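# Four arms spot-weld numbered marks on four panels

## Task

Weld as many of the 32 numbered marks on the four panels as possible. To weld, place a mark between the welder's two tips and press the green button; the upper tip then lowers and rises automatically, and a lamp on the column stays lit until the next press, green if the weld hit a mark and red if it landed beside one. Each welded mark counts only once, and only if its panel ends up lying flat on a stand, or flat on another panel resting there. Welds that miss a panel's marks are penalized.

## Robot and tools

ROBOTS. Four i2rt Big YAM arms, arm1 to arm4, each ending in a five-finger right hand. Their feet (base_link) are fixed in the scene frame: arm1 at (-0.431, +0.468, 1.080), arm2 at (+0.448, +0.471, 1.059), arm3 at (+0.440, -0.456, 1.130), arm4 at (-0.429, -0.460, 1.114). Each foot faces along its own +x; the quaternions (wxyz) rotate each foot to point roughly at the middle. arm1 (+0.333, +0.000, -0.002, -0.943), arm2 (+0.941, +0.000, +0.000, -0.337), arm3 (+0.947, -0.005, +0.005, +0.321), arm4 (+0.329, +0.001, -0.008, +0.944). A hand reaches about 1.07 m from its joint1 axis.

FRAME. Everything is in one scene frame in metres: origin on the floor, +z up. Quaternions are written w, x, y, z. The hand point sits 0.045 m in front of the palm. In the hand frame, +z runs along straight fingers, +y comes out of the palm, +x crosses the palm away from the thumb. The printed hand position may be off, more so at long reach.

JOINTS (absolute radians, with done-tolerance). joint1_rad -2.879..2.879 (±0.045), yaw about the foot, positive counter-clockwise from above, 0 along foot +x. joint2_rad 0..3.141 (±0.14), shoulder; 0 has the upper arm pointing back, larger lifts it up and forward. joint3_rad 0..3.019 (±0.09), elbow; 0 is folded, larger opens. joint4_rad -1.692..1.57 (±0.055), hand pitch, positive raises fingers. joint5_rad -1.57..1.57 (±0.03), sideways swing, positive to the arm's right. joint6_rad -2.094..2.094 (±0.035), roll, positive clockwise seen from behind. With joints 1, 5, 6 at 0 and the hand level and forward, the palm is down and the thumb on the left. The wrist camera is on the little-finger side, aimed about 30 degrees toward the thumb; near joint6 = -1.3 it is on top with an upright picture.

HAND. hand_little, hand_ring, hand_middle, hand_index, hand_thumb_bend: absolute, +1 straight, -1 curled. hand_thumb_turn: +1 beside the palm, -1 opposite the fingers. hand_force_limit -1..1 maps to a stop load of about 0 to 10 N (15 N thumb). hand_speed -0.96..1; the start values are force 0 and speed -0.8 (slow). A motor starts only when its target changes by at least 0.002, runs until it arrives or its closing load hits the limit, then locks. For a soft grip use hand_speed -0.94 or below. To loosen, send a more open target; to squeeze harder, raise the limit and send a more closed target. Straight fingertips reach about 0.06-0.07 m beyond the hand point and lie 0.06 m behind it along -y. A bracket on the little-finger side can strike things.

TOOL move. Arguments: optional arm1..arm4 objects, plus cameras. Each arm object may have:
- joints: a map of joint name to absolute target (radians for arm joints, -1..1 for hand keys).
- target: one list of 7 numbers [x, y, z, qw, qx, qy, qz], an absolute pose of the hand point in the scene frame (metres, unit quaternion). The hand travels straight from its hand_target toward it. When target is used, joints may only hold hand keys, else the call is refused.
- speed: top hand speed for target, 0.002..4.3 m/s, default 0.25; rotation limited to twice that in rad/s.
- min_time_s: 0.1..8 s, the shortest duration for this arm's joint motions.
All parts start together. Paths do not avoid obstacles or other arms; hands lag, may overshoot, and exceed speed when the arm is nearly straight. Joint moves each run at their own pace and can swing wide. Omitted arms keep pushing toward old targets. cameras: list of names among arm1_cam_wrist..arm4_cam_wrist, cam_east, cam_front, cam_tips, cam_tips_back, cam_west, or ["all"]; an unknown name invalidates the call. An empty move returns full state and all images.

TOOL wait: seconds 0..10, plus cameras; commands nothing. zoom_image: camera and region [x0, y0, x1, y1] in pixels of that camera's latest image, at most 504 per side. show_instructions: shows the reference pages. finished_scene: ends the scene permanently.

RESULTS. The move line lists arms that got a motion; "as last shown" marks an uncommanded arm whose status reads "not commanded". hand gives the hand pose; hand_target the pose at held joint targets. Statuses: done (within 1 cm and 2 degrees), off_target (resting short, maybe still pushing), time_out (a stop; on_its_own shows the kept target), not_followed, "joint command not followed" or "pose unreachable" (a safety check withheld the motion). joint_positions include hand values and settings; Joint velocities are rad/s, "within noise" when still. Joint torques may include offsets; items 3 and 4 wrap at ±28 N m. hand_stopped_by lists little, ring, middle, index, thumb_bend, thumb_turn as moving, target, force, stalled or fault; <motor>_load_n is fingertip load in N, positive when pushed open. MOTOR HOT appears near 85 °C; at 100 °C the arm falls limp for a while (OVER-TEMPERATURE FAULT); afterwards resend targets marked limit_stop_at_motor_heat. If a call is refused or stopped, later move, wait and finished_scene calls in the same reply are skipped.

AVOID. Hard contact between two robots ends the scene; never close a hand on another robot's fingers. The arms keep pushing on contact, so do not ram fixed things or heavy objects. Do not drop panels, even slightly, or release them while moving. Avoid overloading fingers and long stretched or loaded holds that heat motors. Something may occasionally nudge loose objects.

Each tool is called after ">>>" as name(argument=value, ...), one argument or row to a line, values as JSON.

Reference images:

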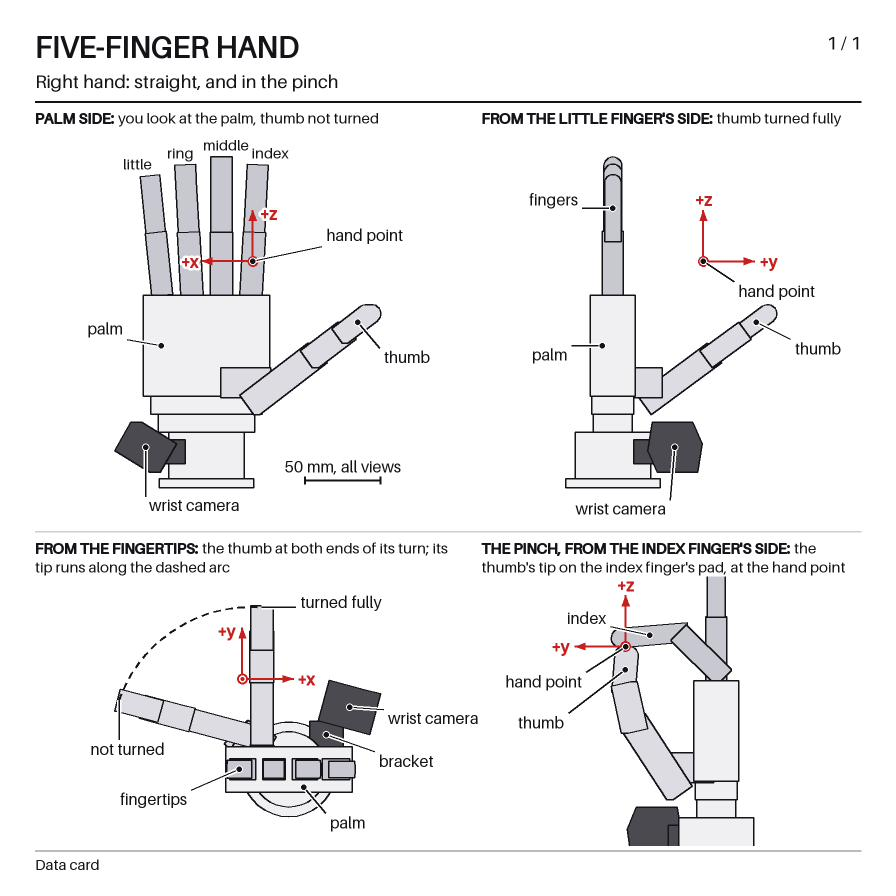

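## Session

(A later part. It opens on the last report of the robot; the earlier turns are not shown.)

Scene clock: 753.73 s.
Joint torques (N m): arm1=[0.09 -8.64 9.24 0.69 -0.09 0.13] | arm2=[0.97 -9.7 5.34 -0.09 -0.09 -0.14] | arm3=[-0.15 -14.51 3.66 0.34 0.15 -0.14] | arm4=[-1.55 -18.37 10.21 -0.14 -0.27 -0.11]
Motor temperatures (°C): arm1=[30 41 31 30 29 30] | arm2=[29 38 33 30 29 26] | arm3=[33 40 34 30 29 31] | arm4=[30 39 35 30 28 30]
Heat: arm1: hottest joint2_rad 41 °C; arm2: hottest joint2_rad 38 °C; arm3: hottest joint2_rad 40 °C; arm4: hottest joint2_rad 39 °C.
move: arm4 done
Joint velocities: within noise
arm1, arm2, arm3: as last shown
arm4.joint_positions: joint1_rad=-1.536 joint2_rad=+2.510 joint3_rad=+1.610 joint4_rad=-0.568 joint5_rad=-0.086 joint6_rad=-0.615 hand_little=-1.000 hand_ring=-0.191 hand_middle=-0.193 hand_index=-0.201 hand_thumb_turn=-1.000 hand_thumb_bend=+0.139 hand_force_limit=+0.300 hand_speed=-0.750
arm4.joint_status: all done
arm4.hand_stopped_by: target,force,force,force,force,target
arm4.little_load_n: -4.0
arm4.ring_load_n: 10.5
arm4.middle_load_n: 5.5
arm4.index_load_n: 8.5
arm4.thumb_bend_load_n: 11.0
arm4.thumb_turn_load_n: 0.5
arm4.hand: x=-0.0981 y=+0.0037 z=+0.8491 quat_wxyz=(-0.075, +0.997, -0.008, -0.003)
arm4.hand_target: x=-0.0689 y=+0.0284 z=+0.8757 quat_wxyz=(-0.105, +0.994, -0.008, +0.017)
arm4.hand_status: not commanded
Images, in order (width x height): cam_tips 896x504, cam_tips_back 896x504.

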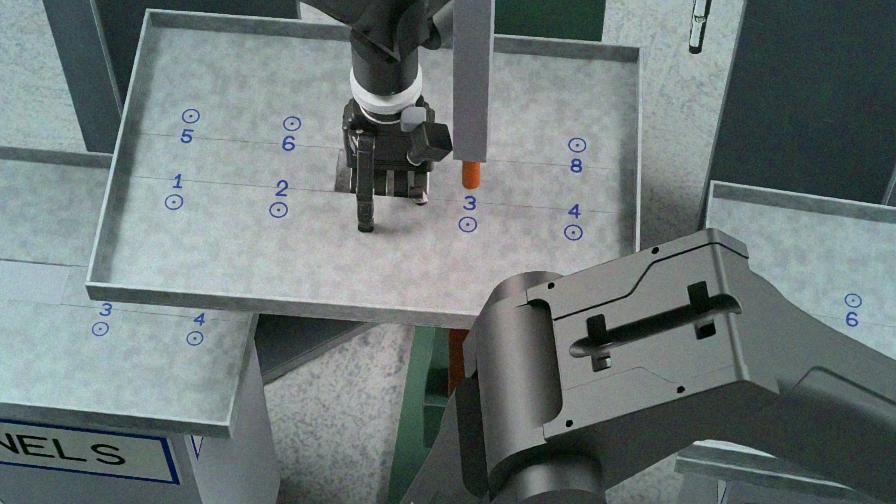

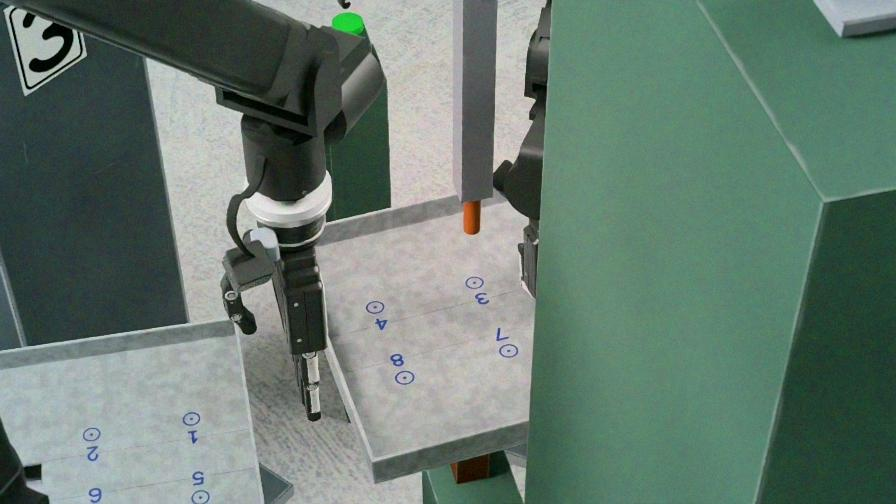

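>>> move(
  arm4={"joints": {"joint1_rad": -1.560}, "min_time_s": 0.3},
  arm3={"target": [0.0446, -0.575, 0.803, 0, 0.598, 0.8018, 0], "speed": 0.12},
  cameras=["cam_tips", "cam_tips_back"],
)

>>> wait(
  seconds=3,
  cameras=["cam_front", "cam_tips"],
)

Scene clock: 754.93 s.
Joint torques (N m): arm1=[0.09 -8.76 9.25 0.69 -0.09 0.12] | arm2=[0.62 -9.58 5.45 -0.06 -0.11 -0.14] | arm3=[1.32 -14.21 2.89 0.49 0.09 -0.11] | arm4=[-2.49 -18.37 10.18 -0.09 -0.24 -0.11]
Motor temperatures (°C): arm1=[30 41 31 30 29 30] | arm2=[29 38 33 30 29 26] | arm3=[33 40 34 30 29 31] | arm4=[30 39 35 30 28 30]
Heat: arm1: hottest joint2_rad 41 °C; arm2: hottest joint2_rad 38 °C; arm3: hottest joint2_rad 40 °C; arm4: hottest joint2_rad 39 °C.
move: arm3 done; arm4 done
Joint velocities: within noise
arm1, arm2: as last shown
arm2.ring_load_n: -0.5
arm3.joint_positions: joint1_rad=+2.704 joint2_rad=+2.481 joint3_rad=+1.201 joint4_rad=-0.305 joint5_rad=+0.008 joint6_rad=-0.059 hand_little=-1.000 hand_ring=-1.000 hand_middle=-1.000 hand_index=+1.000 hand_thumb_turn=+1.000 hand_thumb_bend=+1.000 hand_force_limit=+0.200 hand_speed=-0.200
arm3.joint_status: not commanded
arm3.hand_stopped_by: target,target,target,target,target,target
arm3.little_load_n: 0.0
arm3.ring_load_n: 0.0
arm3.middle_load_n: 0.5
arm3.index_load_n: -1.5
arm3.thumb_bend_load_n: 0.0
arm3.thumb_turn_load_n: 0.0
arm3.hand: x=+0.0461 y=-0.5716 z=+0.8101 quat_wxyz=(+0.002, +0.604, +0.797, +0.001)
arm3.hand_target: x=+0.0446 y=-0.5749 z=+0.8031 quat_wxyz=(+0.000, +0.598, +0.802, +0.000)
arm3.hand_status: done (0.008 m and 0.9 deg from the pose sent, 0.038 m and 2.0 deg at the start)
arm4.joint_positions: joint1_rad=-1.537 joint2_rad=+2.510 joint3_rad=+1.610 joint4_rad=-0.569 joint5_rad=-0.087 joint6_rad=-0.615 hand_little=-1.000 hand_ring=-0.191 hand_middle=-0.193 hand_index=-0.201 hand_thumb_turn=-1.000 hand_thumb_bend=+0.139 hand_force_limit=+0.300 hand_speed=-0.750
arm4.joint_status: all done
arm4.hand_stopped_by: target,force,force,force,force,target
arm4.little_load_n: -4.0
arm4.ring_load_n: 10.0
arm4.middle_load_n: 5.5
arm4.index_load_n: 8.5
arm4.thumb_bend_load_n: 11.0
arm4.thumb_turn_load_n: 0.0
arm4.hand: x=-0.0978 y=+0.0032 z=+0.8491 quat_wxyz=(-0.075, +0.997, -0.008, -0.004)
arm4.hand_target: x=-0.0639 y=+0.0247 z=+0.8757 quat_wxyz=(-0.105, +0.994, -0.013, +0.018)
arm4.hand_status: not commanded
Images, in order (width x height): cam_tips 896x504, cam_tips_back 896x504.

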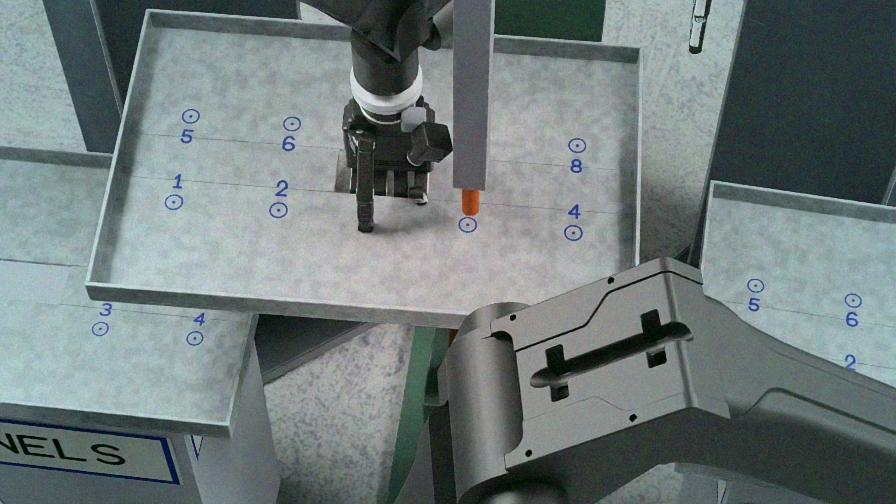

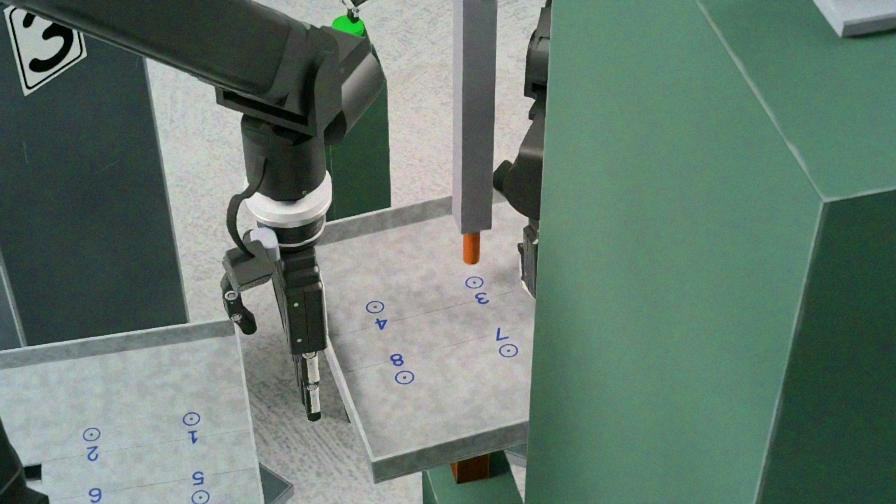

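Scene clock: 757.93 s.
Joint torques (N m): arm1=[0.03 -8.7 9.24 0.68 -0.09 0.13] | arm2=[0.85 -9.88 5.3 -0.08 -0.09 -0.13] | arm3=[0.73 -13.98 3.06 0.4 0.14 -0.1] | arm4=[-2.61 -18.67 9.65 0.2 -0.35 -0.08]
Motor temperatures (°C): arm1=[30 40 31 30 29 30] | arm2=[29 38 33 30 29 26] | arm3=[33 40 34 30 29 31] | arm4=[30 40 35 30 28 30]
Heat: arm1: hottest joint2_rad 40 °C; arm2: hottest joint2_rad 38 °C; arm3: hottest joint2_rad 40 °C; arm4: hottest joint2_rad 40 °C.
Joint velocities: within noise
arm1.joint_positions: joint1_rad=+0.365 joint2_rad=+1.583 joint3_rad=+0.817 joint4_rad=-0.809 joint5_rad=+0.002 joint6_rad=+0.955 hand_little=+1.000 hand_ring=+1.000 hand_middle=+1.000 hand_index=+1.000 hand_thumb_turn=-1.000 hand_thumb_bend=-0.200 hand_force_limit=+0.750 hand_speed=-0.400
arm1.joint_status: not commanded
arm1.hand_stopped_by: target,target,target,target,target,target
arm1.little_load_n: 0.0
arm1.ring_load_n: 0.0
arm1.middle_load_n: 0.0
arm1.index_load_n: 0.0
arm1.thumb_bend_load_n: 0.0
arm1.thumb_turn_load_n: 0.0
arm1.hand: x=-0.5540 y=+0.1245 z=+1.0562 quat_wxyz=(+0.000, -0.675, -0.738, -0.001)
arm1.hand_target: x=-0.5627 y=+0.1081 z=+1.0595 quat_wxyz=(-0.004, -0.680, -0.733, +0.011)
arm1.hand_status: not commanded
arm2.joint_positions: joint1_rad=-1.613 joint2_rad=+1.644 joint3_rad=+0.854 joint4_rad=-0.765 joint5_rad=+0.002 joint6_rad=+0.859 hand_little=+1.000 hand_ring=+1.000 hand_middle=+1.000 hand_index=+1.000 hand_thumb_turn=-1.000 hand_thumb_bend=-0.300 hand_force_limit=+0.920 hand_speed=-0.500
arm2.joint_status: not commanded
arm2.hand_stopped_by: target,target,target,target,target,target
arm2.little_load_n: 0.0
arm2.ring_load_n: 0.0
arm2.middle_load_n: 0.0
arm2.index_load_n: 0.0
arm2.thumb_bend_load_n: 0.0
arm2.thumb_turn_load_n: 0.0
arm2.hand: x=+0.2466 y=+0.1486 z=+1.0219 quat_wxyz=(+0.001, -0.714, -0.700, +0.008)
arm2.hand_target: x=+0.2544 y=+0.1498 z=+1.0189 quat_wxyz=(+0.000, -0.706, -0.708, +0.000)
arm2.hand_status: not commanded
arm3.joint_positions: joint1_rad=+2.704 joint2_rad=+2.481 joint3_rad=+1.201 joint4_rad=-0.305 joint5_rad=+0.008 joint6_rad=-0.059 hand_little=-1.000 hand_ring=-1.000 hand_middle=-1.000 hand_index=+1.000 hand_thumb_turn=+1.000 hand_thumb_bend=+1.000 hand_force_limit=+0.200 hand_speed=-0.200
arm3.joint_status: not commanded
arm3.hand_stopped_by: target,target,target,target,target,target
arm3.little_load_n: 0.0
arm3.ring_load_n: 0.5
arm3.middle_load_n: 0.5
arm3.index_load_n: -1.5
arm3.thumb_bend_load_n: 0.0
arm3.thumb_turn_load_n: 0.0
arm3.hand: x=+0.0461 y=-0.5716 z=+0.8101 quat_wxyz=(+0.002, +0.604, +0.797, +0.001)
arm3.hand_target: x=+0.0446 y=-0.5749 z=+0.8031 quat_wxyz=(+0.000, +0.598, +0.802, +0.000)
arm3.hand_status: done (0.008 m and 0.9 deg from the pose sent, 0.038 m and 2.0 deg at the start)
arm4.joint_positions: joint1_rad=-1.536 joint2_rad=+2.514 joint3_rad=+1.616 joint4_rad=-0.577 joint5_rad=-0.084 joint6_rad=-0.617 hand_little=-1.000 hand_ring=-0.191 hand_middle=-0.193 hand_index=-0.200 hand_thumb_turn=-1.000 hand_thumb_bend=+0.139 hand_force_limit=+0.300 hand_speed=-0.750
arm4.joint_status: all done
arm4.hand_stopped_by: target,force,force,force,force,target
arm4.little_load_n: -4.0
arm4.ring_load_n: 9.0
arm4.middle_load_n: 5.5
arm4.index_load_n: 9.5
arm4.thumb_bend_load_n: 8.0
arm4.thumb_turn_load_n: 0.0
arm4.hand: x=-0.0980 y=+0.0029 z=+0.8485 quat_wxyz=(-0.071, +0.997, -0.007, -0.004)
arm4.hand_target: x=-0.0639 y=+0.0247 z=+0.8757 quat_wxyz=(-0.105, +0.994, -0.013, +0.018)
arm4.hand_status: not commanded
wait: 3.00 s; at rest by 0.67 s
Images, in order (width x height): cam_front 896x504, cam_tips 896x504.

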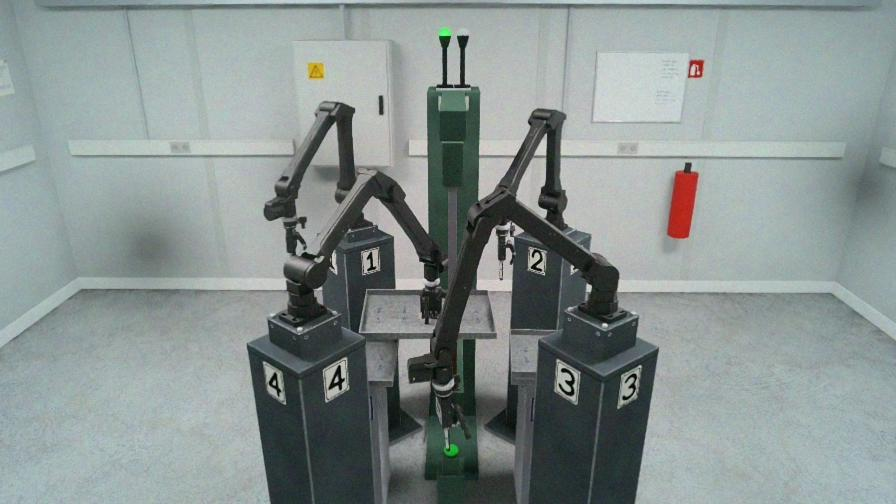

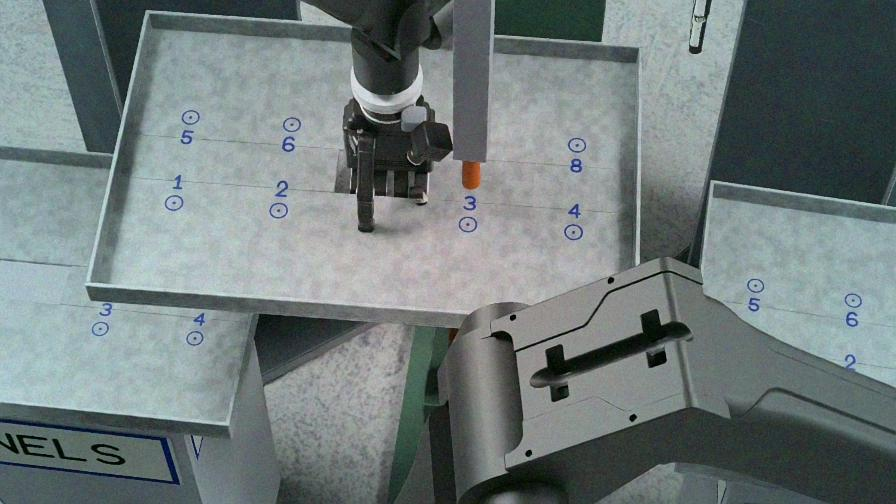

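>>> zoom_image(
  camera="cam_front",
  region=[420, 15, 490, 95],
)

Scaled by 6.300.

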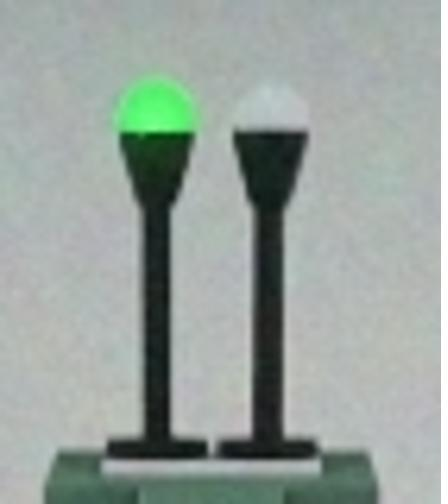

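>>> move(
  arm4={"target": [-0.1754, -0.0929, 0.889, -0.110, 0.9939, -0.005, 0.0065], "speed": 0.2},
  arm3={"target": [0.0446, -0.575, 0.87, 0, 0.598, 0.8018, 0], "speed": 0.2},
)

>>> move(
  arm4={"target": [-0.0523, -0.1822, 0.889, -0.1032, 0.9945, -0.0157, 0.0124], "speed": 0.2},
  arm3={"joints": {"joint1_rad": 2.4, "joint2_rad": 1.75, "joint3_rad": 0.75, "joint4_rad": -0.57, "joint5_rad": 0, "joint6_rad": 0.4, "hand_little": 1, "hand_ring": 1, "hand_middle": 1, "hand_index": 1, "hand_thumb_turn": -1, "hand_thumb_bend": 0.1, "hand_speed": -0.1, "hand_force_limit": 0.7}, "min_time_s": 0.9},
  arm2={"joints": {"joint1_rad": -1.72, "joint2_rad": 1.75, "joint3_rad": 1.05, "joint4_rad": -0.87, "joint5_rad": 0, "joint6_rad": 0.78, "hand_thumb_bend": 0.0}, "min_time_s": 0.9},
  cameras=["cam_front", "cam_east"],
)

Scene clock: 760.47 s.
Joint torques (N m): arm1=[0.09 -8.59 9.26 0.65 -0.08 0.13] | arm2=[0.73 -9.52 5.37 -0.05 -0.09 -0.12] | arm3=[0.5 -15.03 2.29 -0.65 0.19 -0.11] | arm4=[0.44 -16.26 4.36 0.4 -0.31 0.06]
Motor temperatures (°C): arm1=[30 40 32 30 29 30] | arm2=[29 37 33 30 29 26] | arm3=[33 40 34 30 29 31] | arm4=[30 40 35 30 28 30]
Heat: arm1: hottest joint2_rad 40 °C; arm2: hottest joint2_rad 37 °C; arm3: hottest joint2_rad 40 °C; arm4: hottest joint2_rad 40 °C.
move: arm3 done; arm4 off_target
Joint velocities: within noise
arm1, arm2: as last shown
arm3.joint_positions: joint1_rad=+2.704 joint2_rad=+2.342 joint3_rad=+1.147 joint4_rad=-0.377 joint5_rad=+0.008 joint6_rad=-0.059 hand_little=-1.000 hand_ring=-1.000 hand_middle=-1.000 hand_index=+1.000 hand_thumb_turn=+1.000 hand_thumb_bend=+1.000 hand_force_limit=+0.200 hand_speed=-0.200
arm3.joint_status: not commanded
arm3.hand_stopped_by: target,target,target,target,target,target
arm3.little_load_n: 0.0
arm3.ring_load_n: 0.0
arm3.middle_load_n: 0.0
arm3.index_load_n: 0.0
arm3.thumb_bend_load_n: 0.0
arm3.thumb_turn_load_n: 0.0
arm3.hand: x=+0.0406 y=-0.5724 z=+0.8652 quat_wxyz=(-0.002, +0.604, +0.797, -0.003)
arm3.hand_target: x=+0.0446 y=-0.5750 z=+0.8699 quat_wxyz=(+0.000, +0.598, +0.802, +0.000)
arm3.hand_status: done (0.007 m and 0.9 deg from the pose sent, 0.060 m and 0.9 deg at the start)
arm4.joint_positions: joint1_rad=-1.542 joint2_rad=+2.277 joint3_rad=+1.060 joint4_rad=-0.264 joint5_rad=-0.107 joint6_rad=-0.620 hand_little=-1.000 hand_ring=-0.191 hand_middle=-0.193 hand_index=-0.200 hand_thumb_turn=-1.000 hand_thumb_bend=+0.139 hand_force_limit=+0.300 hand_speed=-0.750
arm4.joint_status: not commanded
arm4.hand_stopped_by: target,force,force,force,force,target
arm4.little_load_n: -4.0
arm4.ring_load_n: 10.5
arm4.middle_load_n: 6.0
arm4.index_load_n: 9.0
arm4.thumb_bend_load_n: 8.5
arm4.thumb_turn_load_n: 0.0
arm4.hand: x=-0.1921 y=-0.1216 z=+0.8638 quat_wxyz=(-0.076, +0.997, -0.008, -0.015)
arm4.hand_target: x=-0.1760 y=-0.0934 z=+0.8889 quat_wxyz=(-0.110, +0.994, -0.005, +0.006)
arm4.hand_status: off_target (0.042 m and 4.6 deg from the pose sent, 0.130 m and 4.6 deg at the start)
pictures: none

Scene clock: 762.10 s.
Joint torques (N m): arm1=[0.21 -8.82 9.25 0.7 -0.09 0.13] | arm2=[-1.14 -10.93 8.36 -0.28 -0.06 -0.12] | arm3=[0.26 -9.52 3.99 -0.42 -0.05 0.09] | arm4=[-0.03 -15.03 6.63 -0.12 -0.47 -0.16]
Motor temperatures (°C): arm1=[30 40 32 30 29 30] | arm2=[29 37 33 30 29 26] | arm3=[33 40 34 30 29 31] | arm4=[30 40 35 30 28 30]
Heat: arm1: hottest joint2_rad 40 °C; arm2: hottest joint2_rad 37 °C; arm3: hottest joint2_rad 40 °C; arm4: hottest joint2_rad 40 °C.
move: arm2 done; arm3 done; arm4 off_target
Joint velocities: within noise
arm1: as last shown
arm1.ring_load_n: -0.5
arm2.joint_positions: joint1_rad=-1.712 joint2_rad=+1.735 joint3_rad=+1.018 joint4_rad=-0.859 joint5_rad=+0.002 joint6_rad=+0.790 hand_little=+1.000 hand_ring=+1.000 hand_middle=+1.000 hand_index=+1.000 hand_thumb_turn=-1.000 hand_thumb_bend=+0.000 hand_force_limit=+0.920 hand_speed=-0.500
arm2.joint_status: all done
arm2.hand_stopped_by: target,target,target,target,target,target
arm2.little_load_n: 0.0
arm2.ring_load_n: 0.0
arm2.middle_load_n: 0.0
arm2.index_load_n: 0.0
arm2.thumb_bend_load_n: 0.0
arm2.thumb_turn_load_n: 0.0
arm2.hand: x=+0.1839 y=+0.1423 z=+1.0321 quat_wxyz=(+0.001, -0.724, -0.690, -0.003)
arm2.hand_target: x=+0.1732 y=+0.1373 z=+1.0352 quat_wxyz=(+0.000, -0.723, -0.690, +0.000)
arm2.hand_status: not commanded
arm3.joint_positions: joint1_rad=+2.400 joint2_rad=+1.746 joint3_rad=+0.749 joint4_rad=-0.561 joint5_rad=+0.002 joint6_rad=+0.392 hand_little=+1.000 hand_ring=+1.000 hand_middle=+1.000 hand_index=+1.000 hand_thumb_turn=-1.000 hand_thumb_bend=+0.100 hand_force_limit=+0.700 hand_speed=-0.100
arm3.joint_status: all done
arm3.hand_stopped_by: target,target,target,target,target,target
arm3.little_load_n: 0.0
arm3.ring_load_n: 0.0
arm3.middle_load_n: -0.5
arm3.index_load_n: 0.0
arm3.thumb_bend_load_n: -0.5
arm3.thumb_turn_load_n: 0.0
arm3.hand: x=+0.1144 y=-0.4796 z=+1.0346 quat_wxyz=(-0.001, +0.855, +0.519, -0.010)
arm3.hand_target: x=+0.1165 y=-0.4805 z=+1.0341 quat_wxyz=(+0.003, +0.857, +0.515, -0.006)
arm3.hand_status: not commanded
arm4.joint_positions: joint1_rad=-1.840 joint2_rad=+2.277 joint3_rad=+1.128 joint4_rad=-0.348 joint5_rad=-0.129 joint6_rad=-0.879 hand_little=-1.000 hand_ring=-0.191 hand_middle=-0.193 hand_index=-0.200 hand_thumb_turn=-1.000 hand_thumb_bend=+0.139 hand_force_limit=+0.300 hand_speed=-0.750
arm4.joint_status: not commanded
arm4.hand_stopped_by: target,force,force,force,force,target
arm4.little_load_n: -4.0
arm4.ring_load_n: 10.5
arm4.middle_load_n: 5.5
arm4.index_load_n: 8.5
arm4.thumb_bend_load_n: 8.0
arm4.thumb_turn_load_n: 0.0
arm4.hand: x=-0.0772 y=-0.2014 z=+0.8719 quat_wxyz=(-0.082, +0.996, -0.028, -0.009)
arm4.hand_target: x=-0.0529 y=-0.1826 z=+0.8896 quat_wxyz=(-0.103, +0.994, -0.016, +0.013)
arm4.hand_status: off_target (0.036 m and 3.7 deg from the pose sent, 0.154 m and 4.5 deg at the start)
pictures: cam_east, cam_front
Images, in order (width x height): cam_east 896x504, cam_front 896x504.

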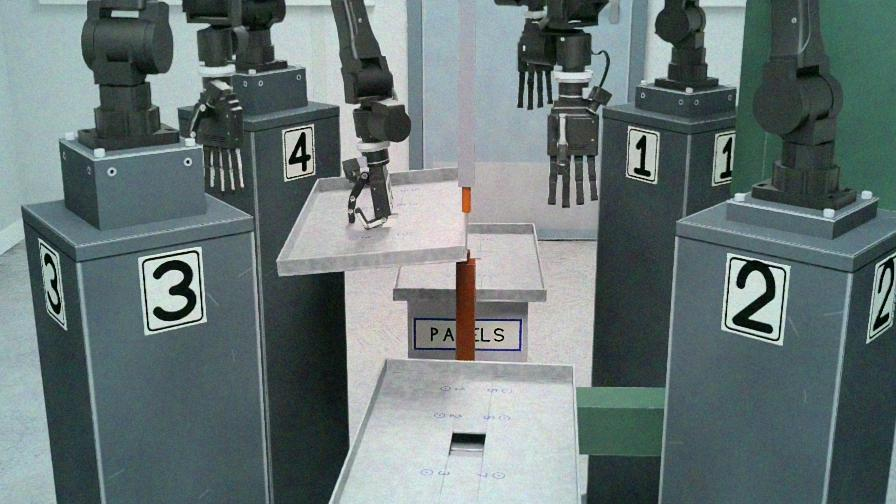

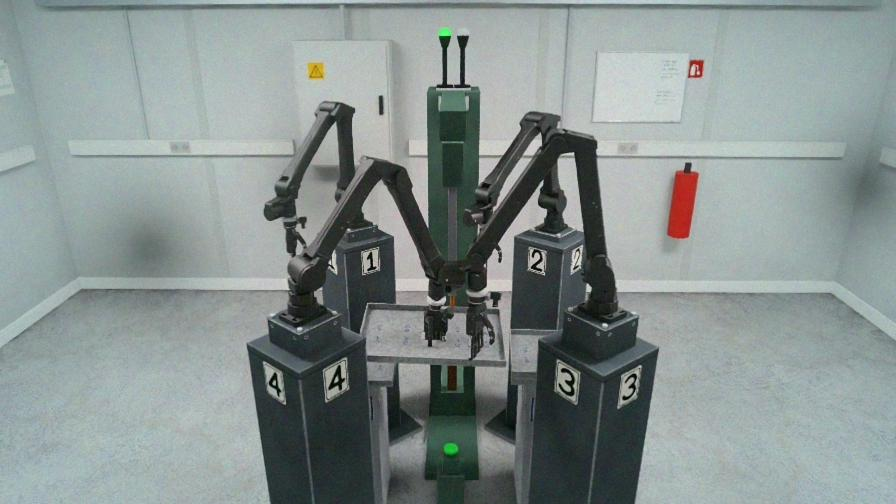

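>>> move(
  arm3={"joints": {"joint1_rad": 1.10, "joint2_rad": 1.82, "joint3_rad": 0.78, "joint4_rad": -0.55, "joint5_rad": 0.03, "joint6_rad": 1.80}, "min_time_s": 1.0},
  arm4={"target": [0.138, -0.0255, 0.909, -0.1129, 0.9934, -0.0157, 0.0222], "speed": 0.14},
  arm2={"target": [-0.095, 0.065, 1.015, 0.0047, 0.716, 0.698, -0.015], "speed": 0.3},
  cameras=["arm2_cam_wrist", "arm3_cam_wrist", "cam_front", "cam_east"],
)

Scene clock: 765.00 s.
Joint torques (N m): arm1=[0.15 -8.59 9.28 0.7 -0.09 0.13] | arm2=[-1.03 -20.19 10.74 -0.34 -0.11 -0.12] | arm3=[1.44 -9.52 3.79 0.23 0.04 0.05] | arm4=[1.03 -22.07 13.24 -0.17 -0.36 0.07]
Motor temperatures (°C): arm1=[30 40 32 30 29 30] | arm2=[29 37 34 30 29 26] | arm3=[33 40 34 30 29 31] | arm4=[30 40 36 30 28 30]
Heat: arm1: hottest joint2_rad 40 °C; arm2: hottest joint2_rad 37 °C; arm3: hottest joint2_rad 40 °C; arm4: hottest joint2_rad 40 °C.
move: arm2 off_target; arm3 done; arm4 off_target
Joint velocities: within noise
arm1: as last shown
arm1.ring_load_n: 0.0
arm2.joint_positions: joint1_rad=-1.893 joint2_rad=+2.348 joint3_rad=+1.990 joint4_rad=-1.202 joint5_rad=-0.013 joint6_rad=+0.587 hand_little=+1.000 hand_ring=+1.000 hand_middle=+1.000 hand_index=+1.000 hand_thumb_turn=-1.000 hand_thumb_bend=+0.000 hand_force_limit=+0.920 hand_speed=-0.500
arm2.joint_status: not commanded
arm2.hand_stopped_by: target,target,target,target,target,target
arm2.little_load_n: 0.0
arm2.ring_load_n: 0.0
arm2.middle_load_n: 0.0
arm2.index_load_n: 0.0
arm2.thumb_bend_load_n: 0.0
arm2.thumb_turn_load_n: 0.0
arm2.hand: x=-0.0811 y=+0.0665 z=+1.0094 quat_wxyz=(-0.005, -0.716, -0.698, +0.006)
arm2.hand_target: x=-0.0946 y=+0.0652 z=+1.0153 quat_wxyz=(-0.005, -0.716, -0.698, +0.016)
arm2.hand_status: off_target (0.015 m and 1.0 deg from the pose sent, 0.290 m and 2.5 deg at the start)
arm3.joint_positions: joint1_rad=+1.090 joint2_rad=+1.813 joint3_rad=+0.774 joint4_rad=-0.557 joint5_rad=+0.031 joint6_rad=+1.792 hand_little=+1.000 hand_ring=+1.000 hand_middle=+1.000 hand_index=+1.000 hand_thumb_turn=-1.000 hand_thumb_bend=+0.100 hand_force_limit=+0.700 hand_speed=-0.100
arm3.joint_status: all done
arm3.hand_stopped_by: target,target,target,target,target,target
arm3.little_load_n: 0.0
arm3.ring_load_n: 0.0
arm3.middle_load_n: 0.0
arm3.index_load_n: 0.0
arm3.thumb_bend_load_n: 0.0
arm3.thumb_turn_load_n: 0.0
arm3.hand: x=+0.3239 y=-0.0628 z=+1.0085 quat_wxyz=(+0.000, +0.690, -0.724, +0.021)
arm3.hand_target: x=+0.3196 y=-0.0600 z=+1.0072 quat_wxyz=(-0.001, +0.690, -0.723, +0.018)
arm3.hand_status: not commanded
arm4.joint_positions: joint1_rad=-1.833 joint2_rad=+2.704 joint3_rad=+2.107 joint4_rad=-0.910 joint5_rad=-0.134 joint6_rad=-0.882 hand_little=-1.000 hand_ring=-0.191 hand_middle=-0.193 hand_index=-0.200 hand_thumb_turn=-1.000 hand_thumb_bend=+0.139 hand_force_limit=+0.300 hand_speed=-0.750
arm4.joint_status: not commanded
arm4.hand_stopped_by: target,force,force,force,force,target
arm4.little_load_n: -4.0
arm4.ring_load_n: 10.5
arm4.middle_load_n: 6.0
arm4.index_load_n: 9.0
arm4.thumb_bend_load_n: 8.0
arm4.thumb_turn_load_n: 0.0
arm4.hand: x=+0.1065 y=-0.0611 z=+0.8637 quat_wxyz=(-0.081, +0.996, -0.023, -0.015)
arm4.hand_target: x=+0.1352 y=-0.0273 z=+0.9106 quat_wxyz=(-0.113, +0.993, -0.016, +0.022)
arm4.hand_status: off_target (0.066 m and 5.7 deg from the pose sent, 0.280 m and 5.2 deg at the start)
pictures: arm2_cam_wrist, arm3_cam_wrist, cam_east, cam_front
Images, in order (width x height): arm2_cam_wrist 896x504, arm3_cam_wrist 896x504, cam_east 896x504, cam_front 896x504.

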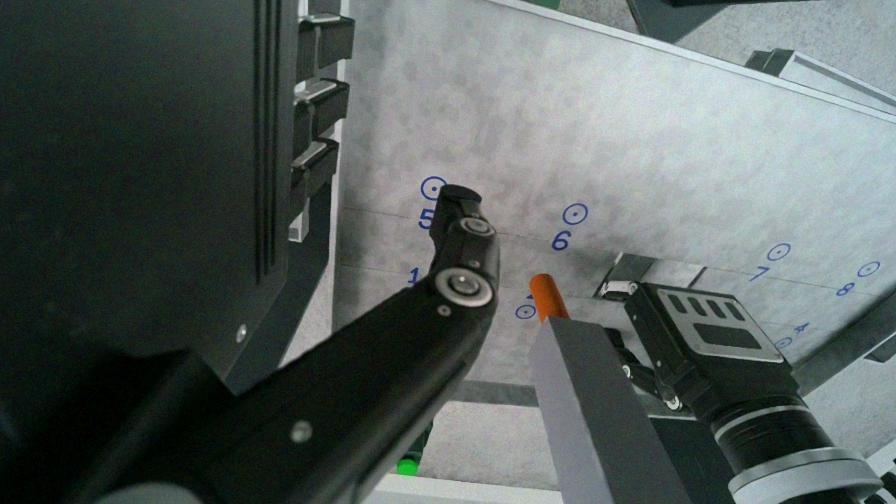

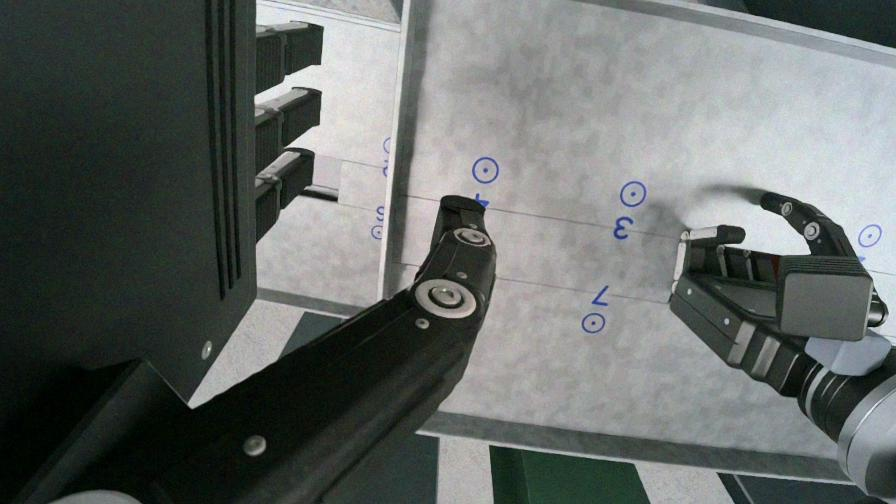

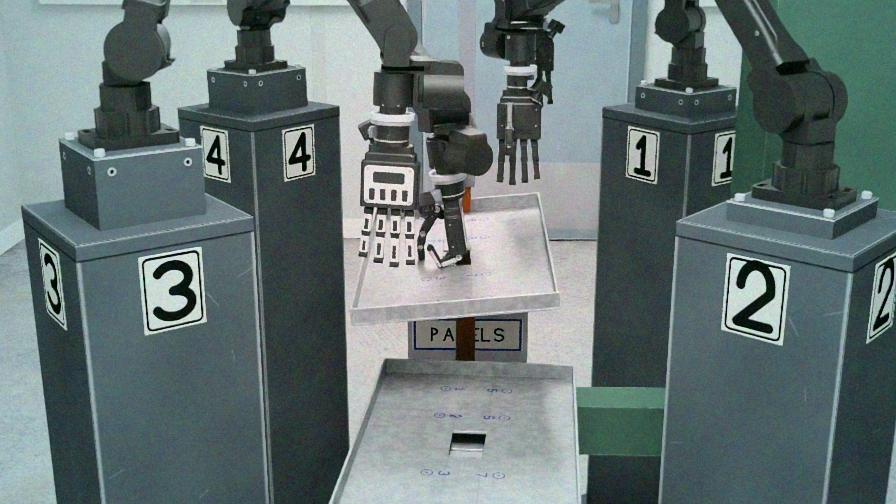

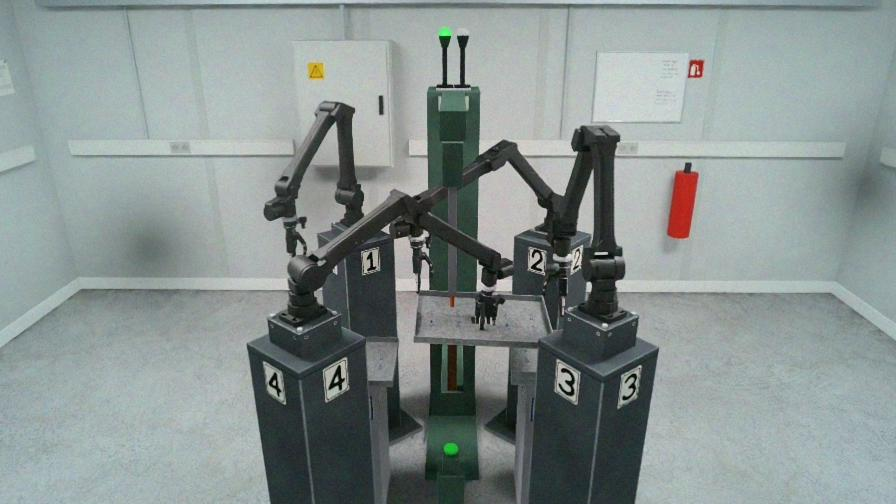

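>>> move(
  arm4={"target": [0.1352, -0.0273, 0.9106, -0.0708, 0.9959, -0.0157, 0.0529], "speed": 0.08},
  arm3={"target": [0.336, 0.022, 0.93, -0.0204, 0.7164, -0.6978, -0.0056], "speed": 0.15},
  arm2={"target": [-0.124, 0.030, 1.0, 0.0052, 0.6978, 0.7164, -0.0148], "speed": 0.12},
  cameras=["arm2_cam_wrist", "arm3_cam_wrist", "cam_front", "cam_east"],
)

Scene clock: 769.30 s.
Joint torques (N m): arm1=[0.15 -8.7 9.28 0.72 -0.09 0.13] | arm2=[0.62 -21.71 11.03 -0.32 -0.12 -0.11] | arm3=[-1.26 -12.81 4.22 0.46 0.03 -0.14] | arm4=[0.91 -22.42 12.44 -0.16 0.02 0.16]
Motor temperatures (°C): arm1=[30 40 32 30 29 30] | arm2=[29 38 34 30 29 26] | arm3=[33 40 34 30 29 31] | arm4=[30 40 36 30 28 30]
Heat: arm1: hottest joint2_rad 40 °C; arm2: hottest joint2_rad 38 °C; arm3: hottest joint2_rad 40 °C; arm4: hottest joint2_rad 40 °C.
move: arm2 off_target; arm3 off_target; arm4 off_target
Joint velocities: within noise
arm1: as last shown
arm2.joint_positions: joint1_rad=-1.893 joint2_rad=+2.527 joint3_rad=+2.293 joint4_rad=-1.326 joint5_rad=-0.014 joint6_rad=+0.556 hand_little=+1.000 hand_ring=+1.000 hand_middle=+1.000 hand_index=+1.000 hand_thumb_turn=-1.000 hand_thumb_bend=+0.000 hand_force_limit=+0.920 hand_speed=-0.500
arm2.joint_status: not commanded
arm2.hand_stopped_by: target,target,target,target,target,target
arm2.little_load_n: 0.0
arm2.ring_load_n: 0.0
arm2.middle_load_n: 0.0
arm2.index_load_n: 0.0
arm2.thumb_bend_load_n: 0.0
arm2.thumb_turn_load_n: 0.0
arm2.hand: x=-0.1211 y=+0.0423 z=+0.9953 quat_wxyz=(-0.006, -0.706, -0.709, +0.006)
arm2.hand_target: x=-0.1234 y=+0.0302 z=+1.0000 quat_wxyz=(-0.005, -0.698, -0.716, +0.015)
arm2.hand_status: off_target (0.014 m and 1.6 deg from the pose sent, 0.057 m and 3.2 deg at the start)
arm3.joint_positions: joint1_rad=+1.031 joint2_rad=+2.117 joint3_rad=+0.972 joint4_rad=-0.409 joint5_rad=+0.033 joint6_rad=+1.658 hand_little=+1.000 hand_ring=+1.000 hand_middle=+1.000 hand_index=+1.000 hand_thumb_turn=-1.000 hand_thumb_bend=+0.100 hand_force_limit=+0.700 hand_speed=-0.100
arm3.joint_status: not commanded
arm3.hand_stopped_by: target,target,target,target,target,target
arm3.little_load_n: 0.0
arm3.ring_load_n: 0.0
arm3.middle_load_n: 0.0
arm3.index_load_n: 0.0
arm3.thumb_bend_load_n: 0.0
arm3.thumb_turn_load_n: 0.0
arm3.hand: x=+0.3347 y=+0.0074 z=+0.9270 quat_wxyz=(-0.012, +0.716, -0.698, +0.006)
arm3.hand_target: x=+0.3360 y=+0.0217 z=+0.9302 quat_wxyz=(-0.020, +0.716, -0.698, -0.005)
arm3.hand_status: off_target (0.015 m and 1.6 deg from the pose sent, 0.116 m and 5.7 deg at the start)
arm4.joint_positions: joint1_rad=-1.803 joint2_rad=+2.704 joint3_rad=+2.107 joint4_rad=-0.910 joint5_rad=-0.032 joint6_rad=-0.872 hand_little=-1.000 hand_ring=-0.191 hand_middle=-0.193 hand_index=-0.200 hand_thumb_turn=-1.000 hand_thumb_bend=+0.139 hand_force_limit=+0.300 hand_speed=-0.750
arm4.joint_status: not commanded
arm4.hand_stopped_by: target,force,force,force,force,target
arm4.little_load_n: -4.0
arm4.ring_load_n: 10.5
arm4.middle_load_n: 6.0
arm4.index_load_n: 9.0
arm4.thumb_bend_load_n: 8.0
arm4.thumb_turn_load_n: 0.0
arm4.hand: x=+0.1058 y=-0.0603 z=+0.8647 quat_wxyz=(-0.041, +0.999, -0.015, +0.016)
arm4.hand_target: x=+0.1329 y=-0.0289 z=+0.9117 quat_wxyz=(-0.072, +0.996, -0.016, +0.053)
arm4.hand_status: off_target (0.064 m and 5.4 deg from the pose sent, 0.065 m and 7.9 deg at the start)
pictures: arm2_cam_wrist, arm3_cam_wrist, cam_east, cam_front
Images, in order (width x height): arm2_cam_wrist 896x504, arm3_cam_wrist 896x504, cam_east 896x504, cam_front 896x504.

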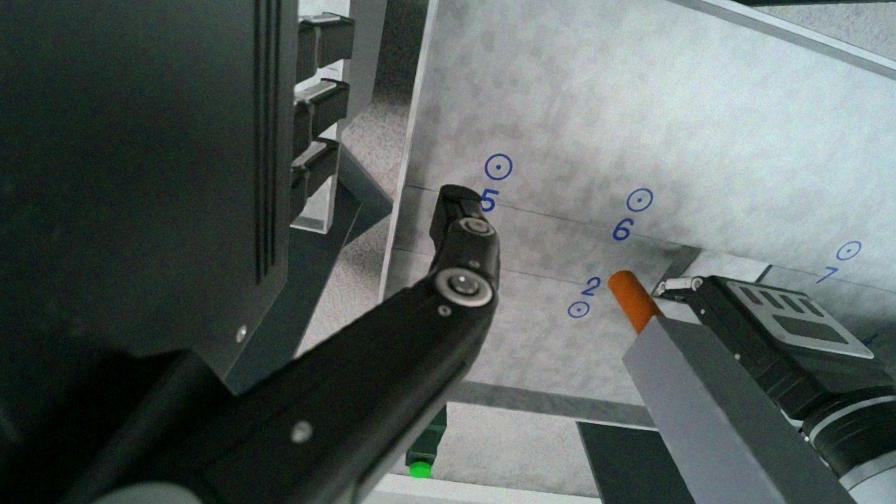

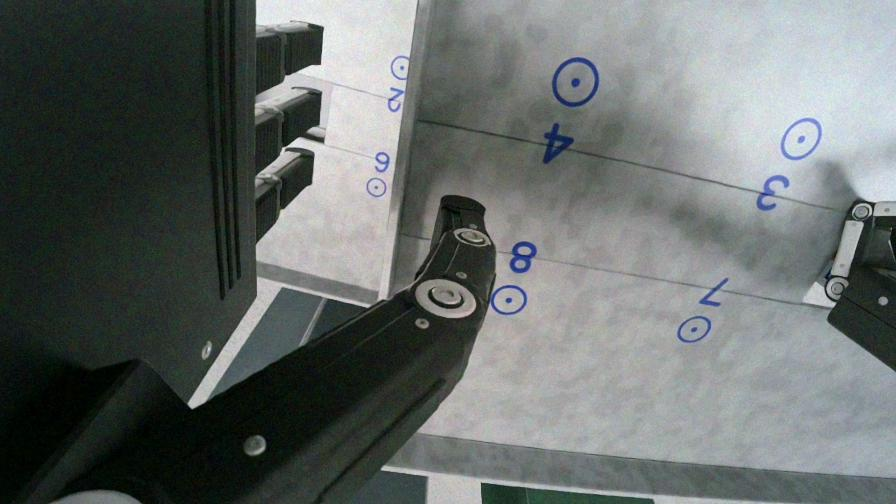

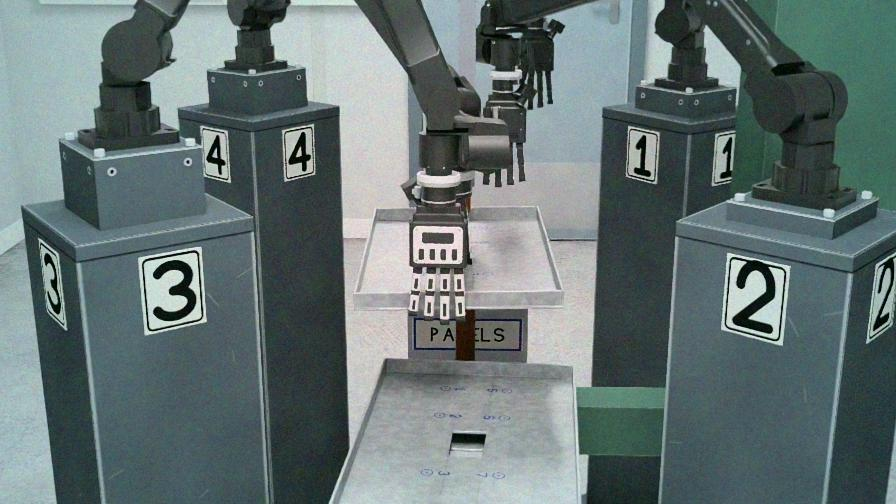

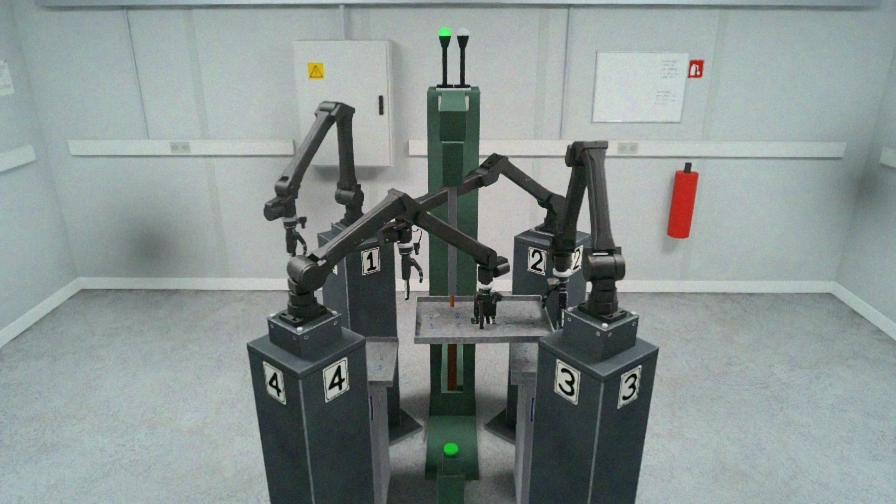

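>>> move(
  arm3={"target": [0.303, 0.030, 0.873, -0.0204, 0.7164, -0.6978, -0.0056], "speed": 0.12},
  arm2={"target": [-0.117, -0.043, 0.883, 0.0052, 0.6978, 0.7164, -0.0148], "speed": 0.18},
  cameras=["arm2_cam_wrist", "arm3_cam_wrist"],
)

Scene clock: 771.90 s.
Joint torques (N m): arm1=[0.15 -8.64 9.25 0.68 -0.09 0.13] | arm2=[-0.03 -22.59 11.15 -0.2 -0.03 0.05] | arm3=[0.56 -13.33 3.84 0.51 0.1 0.08] | arm4=[0.91 -22.53 12.41 -0.13 -0.08 0.14]
Motor temperatures (°C): arm1=[30 40 33 30 29 30] | arm2=[29 38 34 30 29 26] | arm3=[33 40 34 30 29 31] | arm4=[30 41 36 30 28 30]
Heat: arm1: hottest joint2_rad 40 °C; arm2: hottest joint2_rad 38 °C; arm3: hottest joint2_rad 40 °C; arm4: hottest joint2_rad 41 °C.
move: arm2 done; arm3 off_target
Joint velocities: within noise
arm1, arm4: as last shown
arm2.joint_positions: joint1_rad=-1.802 joint2_rad=+2.883 joint3_rad=+2.699 joint4_rad=-1.369 joint5_rad=-0.014 joint6_rad=+0.621 hand_little=+1.000 hand_ring=+1.000 hand_middle=+1.000 hand_index=+1.000 hand_thumb_turn=-1.000 hand_thumb_bend=+0.000 hand_force_limit=+0.920 hand_speed=-0.500
arm2.joint_status: not commanded
arm2.hand_stopped_by: target,target,target,target,target,target
arm2.little_load_n: 0.0
arm2.ring_load_n: 0.0
arm2.middle_load_n: 0.0
arm2.index_load_n: 0.0
arm2.thumb_bend_load_n: 0.0
arm2.thumb_turn_load_n: 0.0
arm2.hand: x=-0.1139 y=-0.0364 z=+0.8820 quat_wxyz=(-0.006, -0.696, -0.718, +0.009)
arm2.hand_target: x=-0.1167 y=-0.0428 z=+0.8832 quat_wxyz=(-0.005, -0.698, -0.716, +0.016)
arm2.hand_status: done (0.007 m and 0.7 deg from the pose sent, 0.141 m and 1.6 deg at the start)
arm3.joint_positions: joint1_rad=+1.085 joint2_rad=+2.273 joint3_rad=+1.049 joint4_rad=-0.329 joint5_rad=+0.033 joint6_rad=+1.711 hand_little=+1.000 hand_ring=+1.000 hand_middle=+1.000 hand_index=+1.000 hand_thumb_turn=-1.000 hand_thumb_bend=+0.100 hand_force_limit=+0.700 hand_speed=-0.100
arm3.joint_status: not commanded
arm3.hand_stopped_by: target,target,target,target,target,target
arm3.little_load_n: 0.0
arm3.ring_load_n: 0.0
arm3.middle_load_n: 0.0
arm3.index_load_n: 0.0
arm3.thumb_bend_load_n: 0.0
arm3.thumb_turn_load_n: 0.0
arm3.hand: x=+0.3085 y=+0.0172 z=+0.8727 quat_wxyz=(-0.012, +0.717, -0.697, +0.005)
arm3.hand_target: x=+0.3031 y=+0.0297 z=+0.8733 quat_wxyz=(-0.020, +0.716, -0.698, -0.006)
arm3.hand_status: off_target (0.014 m and 1.5 deg from the pose sent, 0.067 m and 1.6 deg at the start)
arm4.joint_positions: joint1_rad=-1.803 joint2_rad=+2.706 joint3_rad=+2.107 joint4_rad=-0.910 joint5_rad=-0.030 joint6_rad=-0.870 hand_little=-1.000 hand_ring=-0.191 hand_middle=-0.193 hand_index=-0.200 hand_thumb_turn=-1.000 hand_thumb_bend=+0.139 hand_force_limit=+0.300 hand_speed=-0.750
arm4.hand: x=+0.1054 y=-0.0610 z=+0.8638 quat_wxyz=(-0.040, +0.999, -0.016, +0.016)
arm4.hand_target: x=+0.1330 y=-0.0289 z=+0.9119 quat_wxyz=(-0.072, +0.996, -0.016, +0.053)
Images, in order (width x height): arm2_cam_wrist 896x504, arm3_cam_wrist 896x504.

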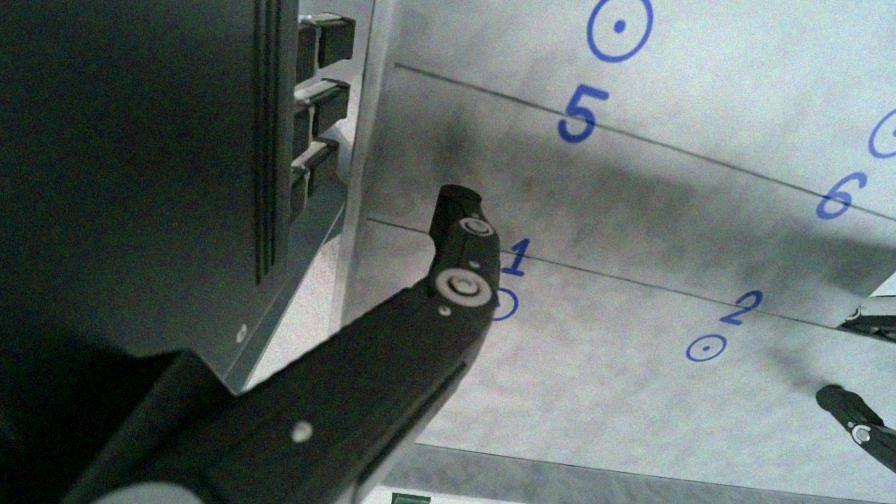

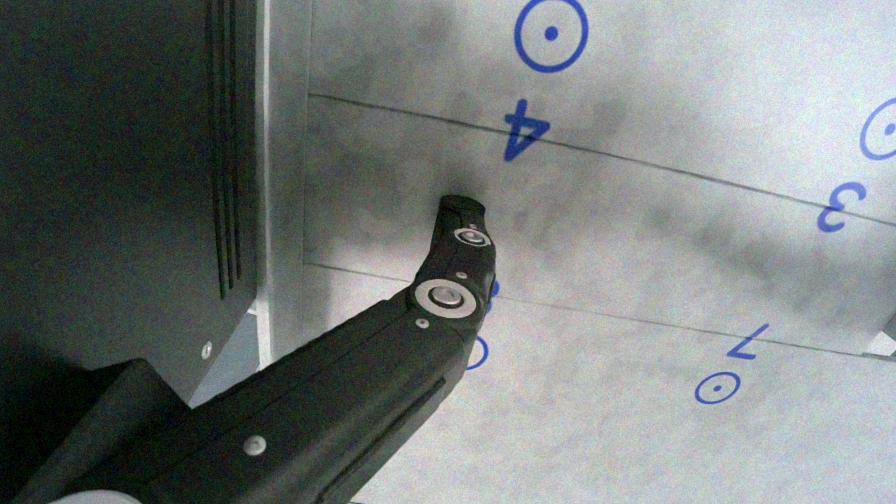

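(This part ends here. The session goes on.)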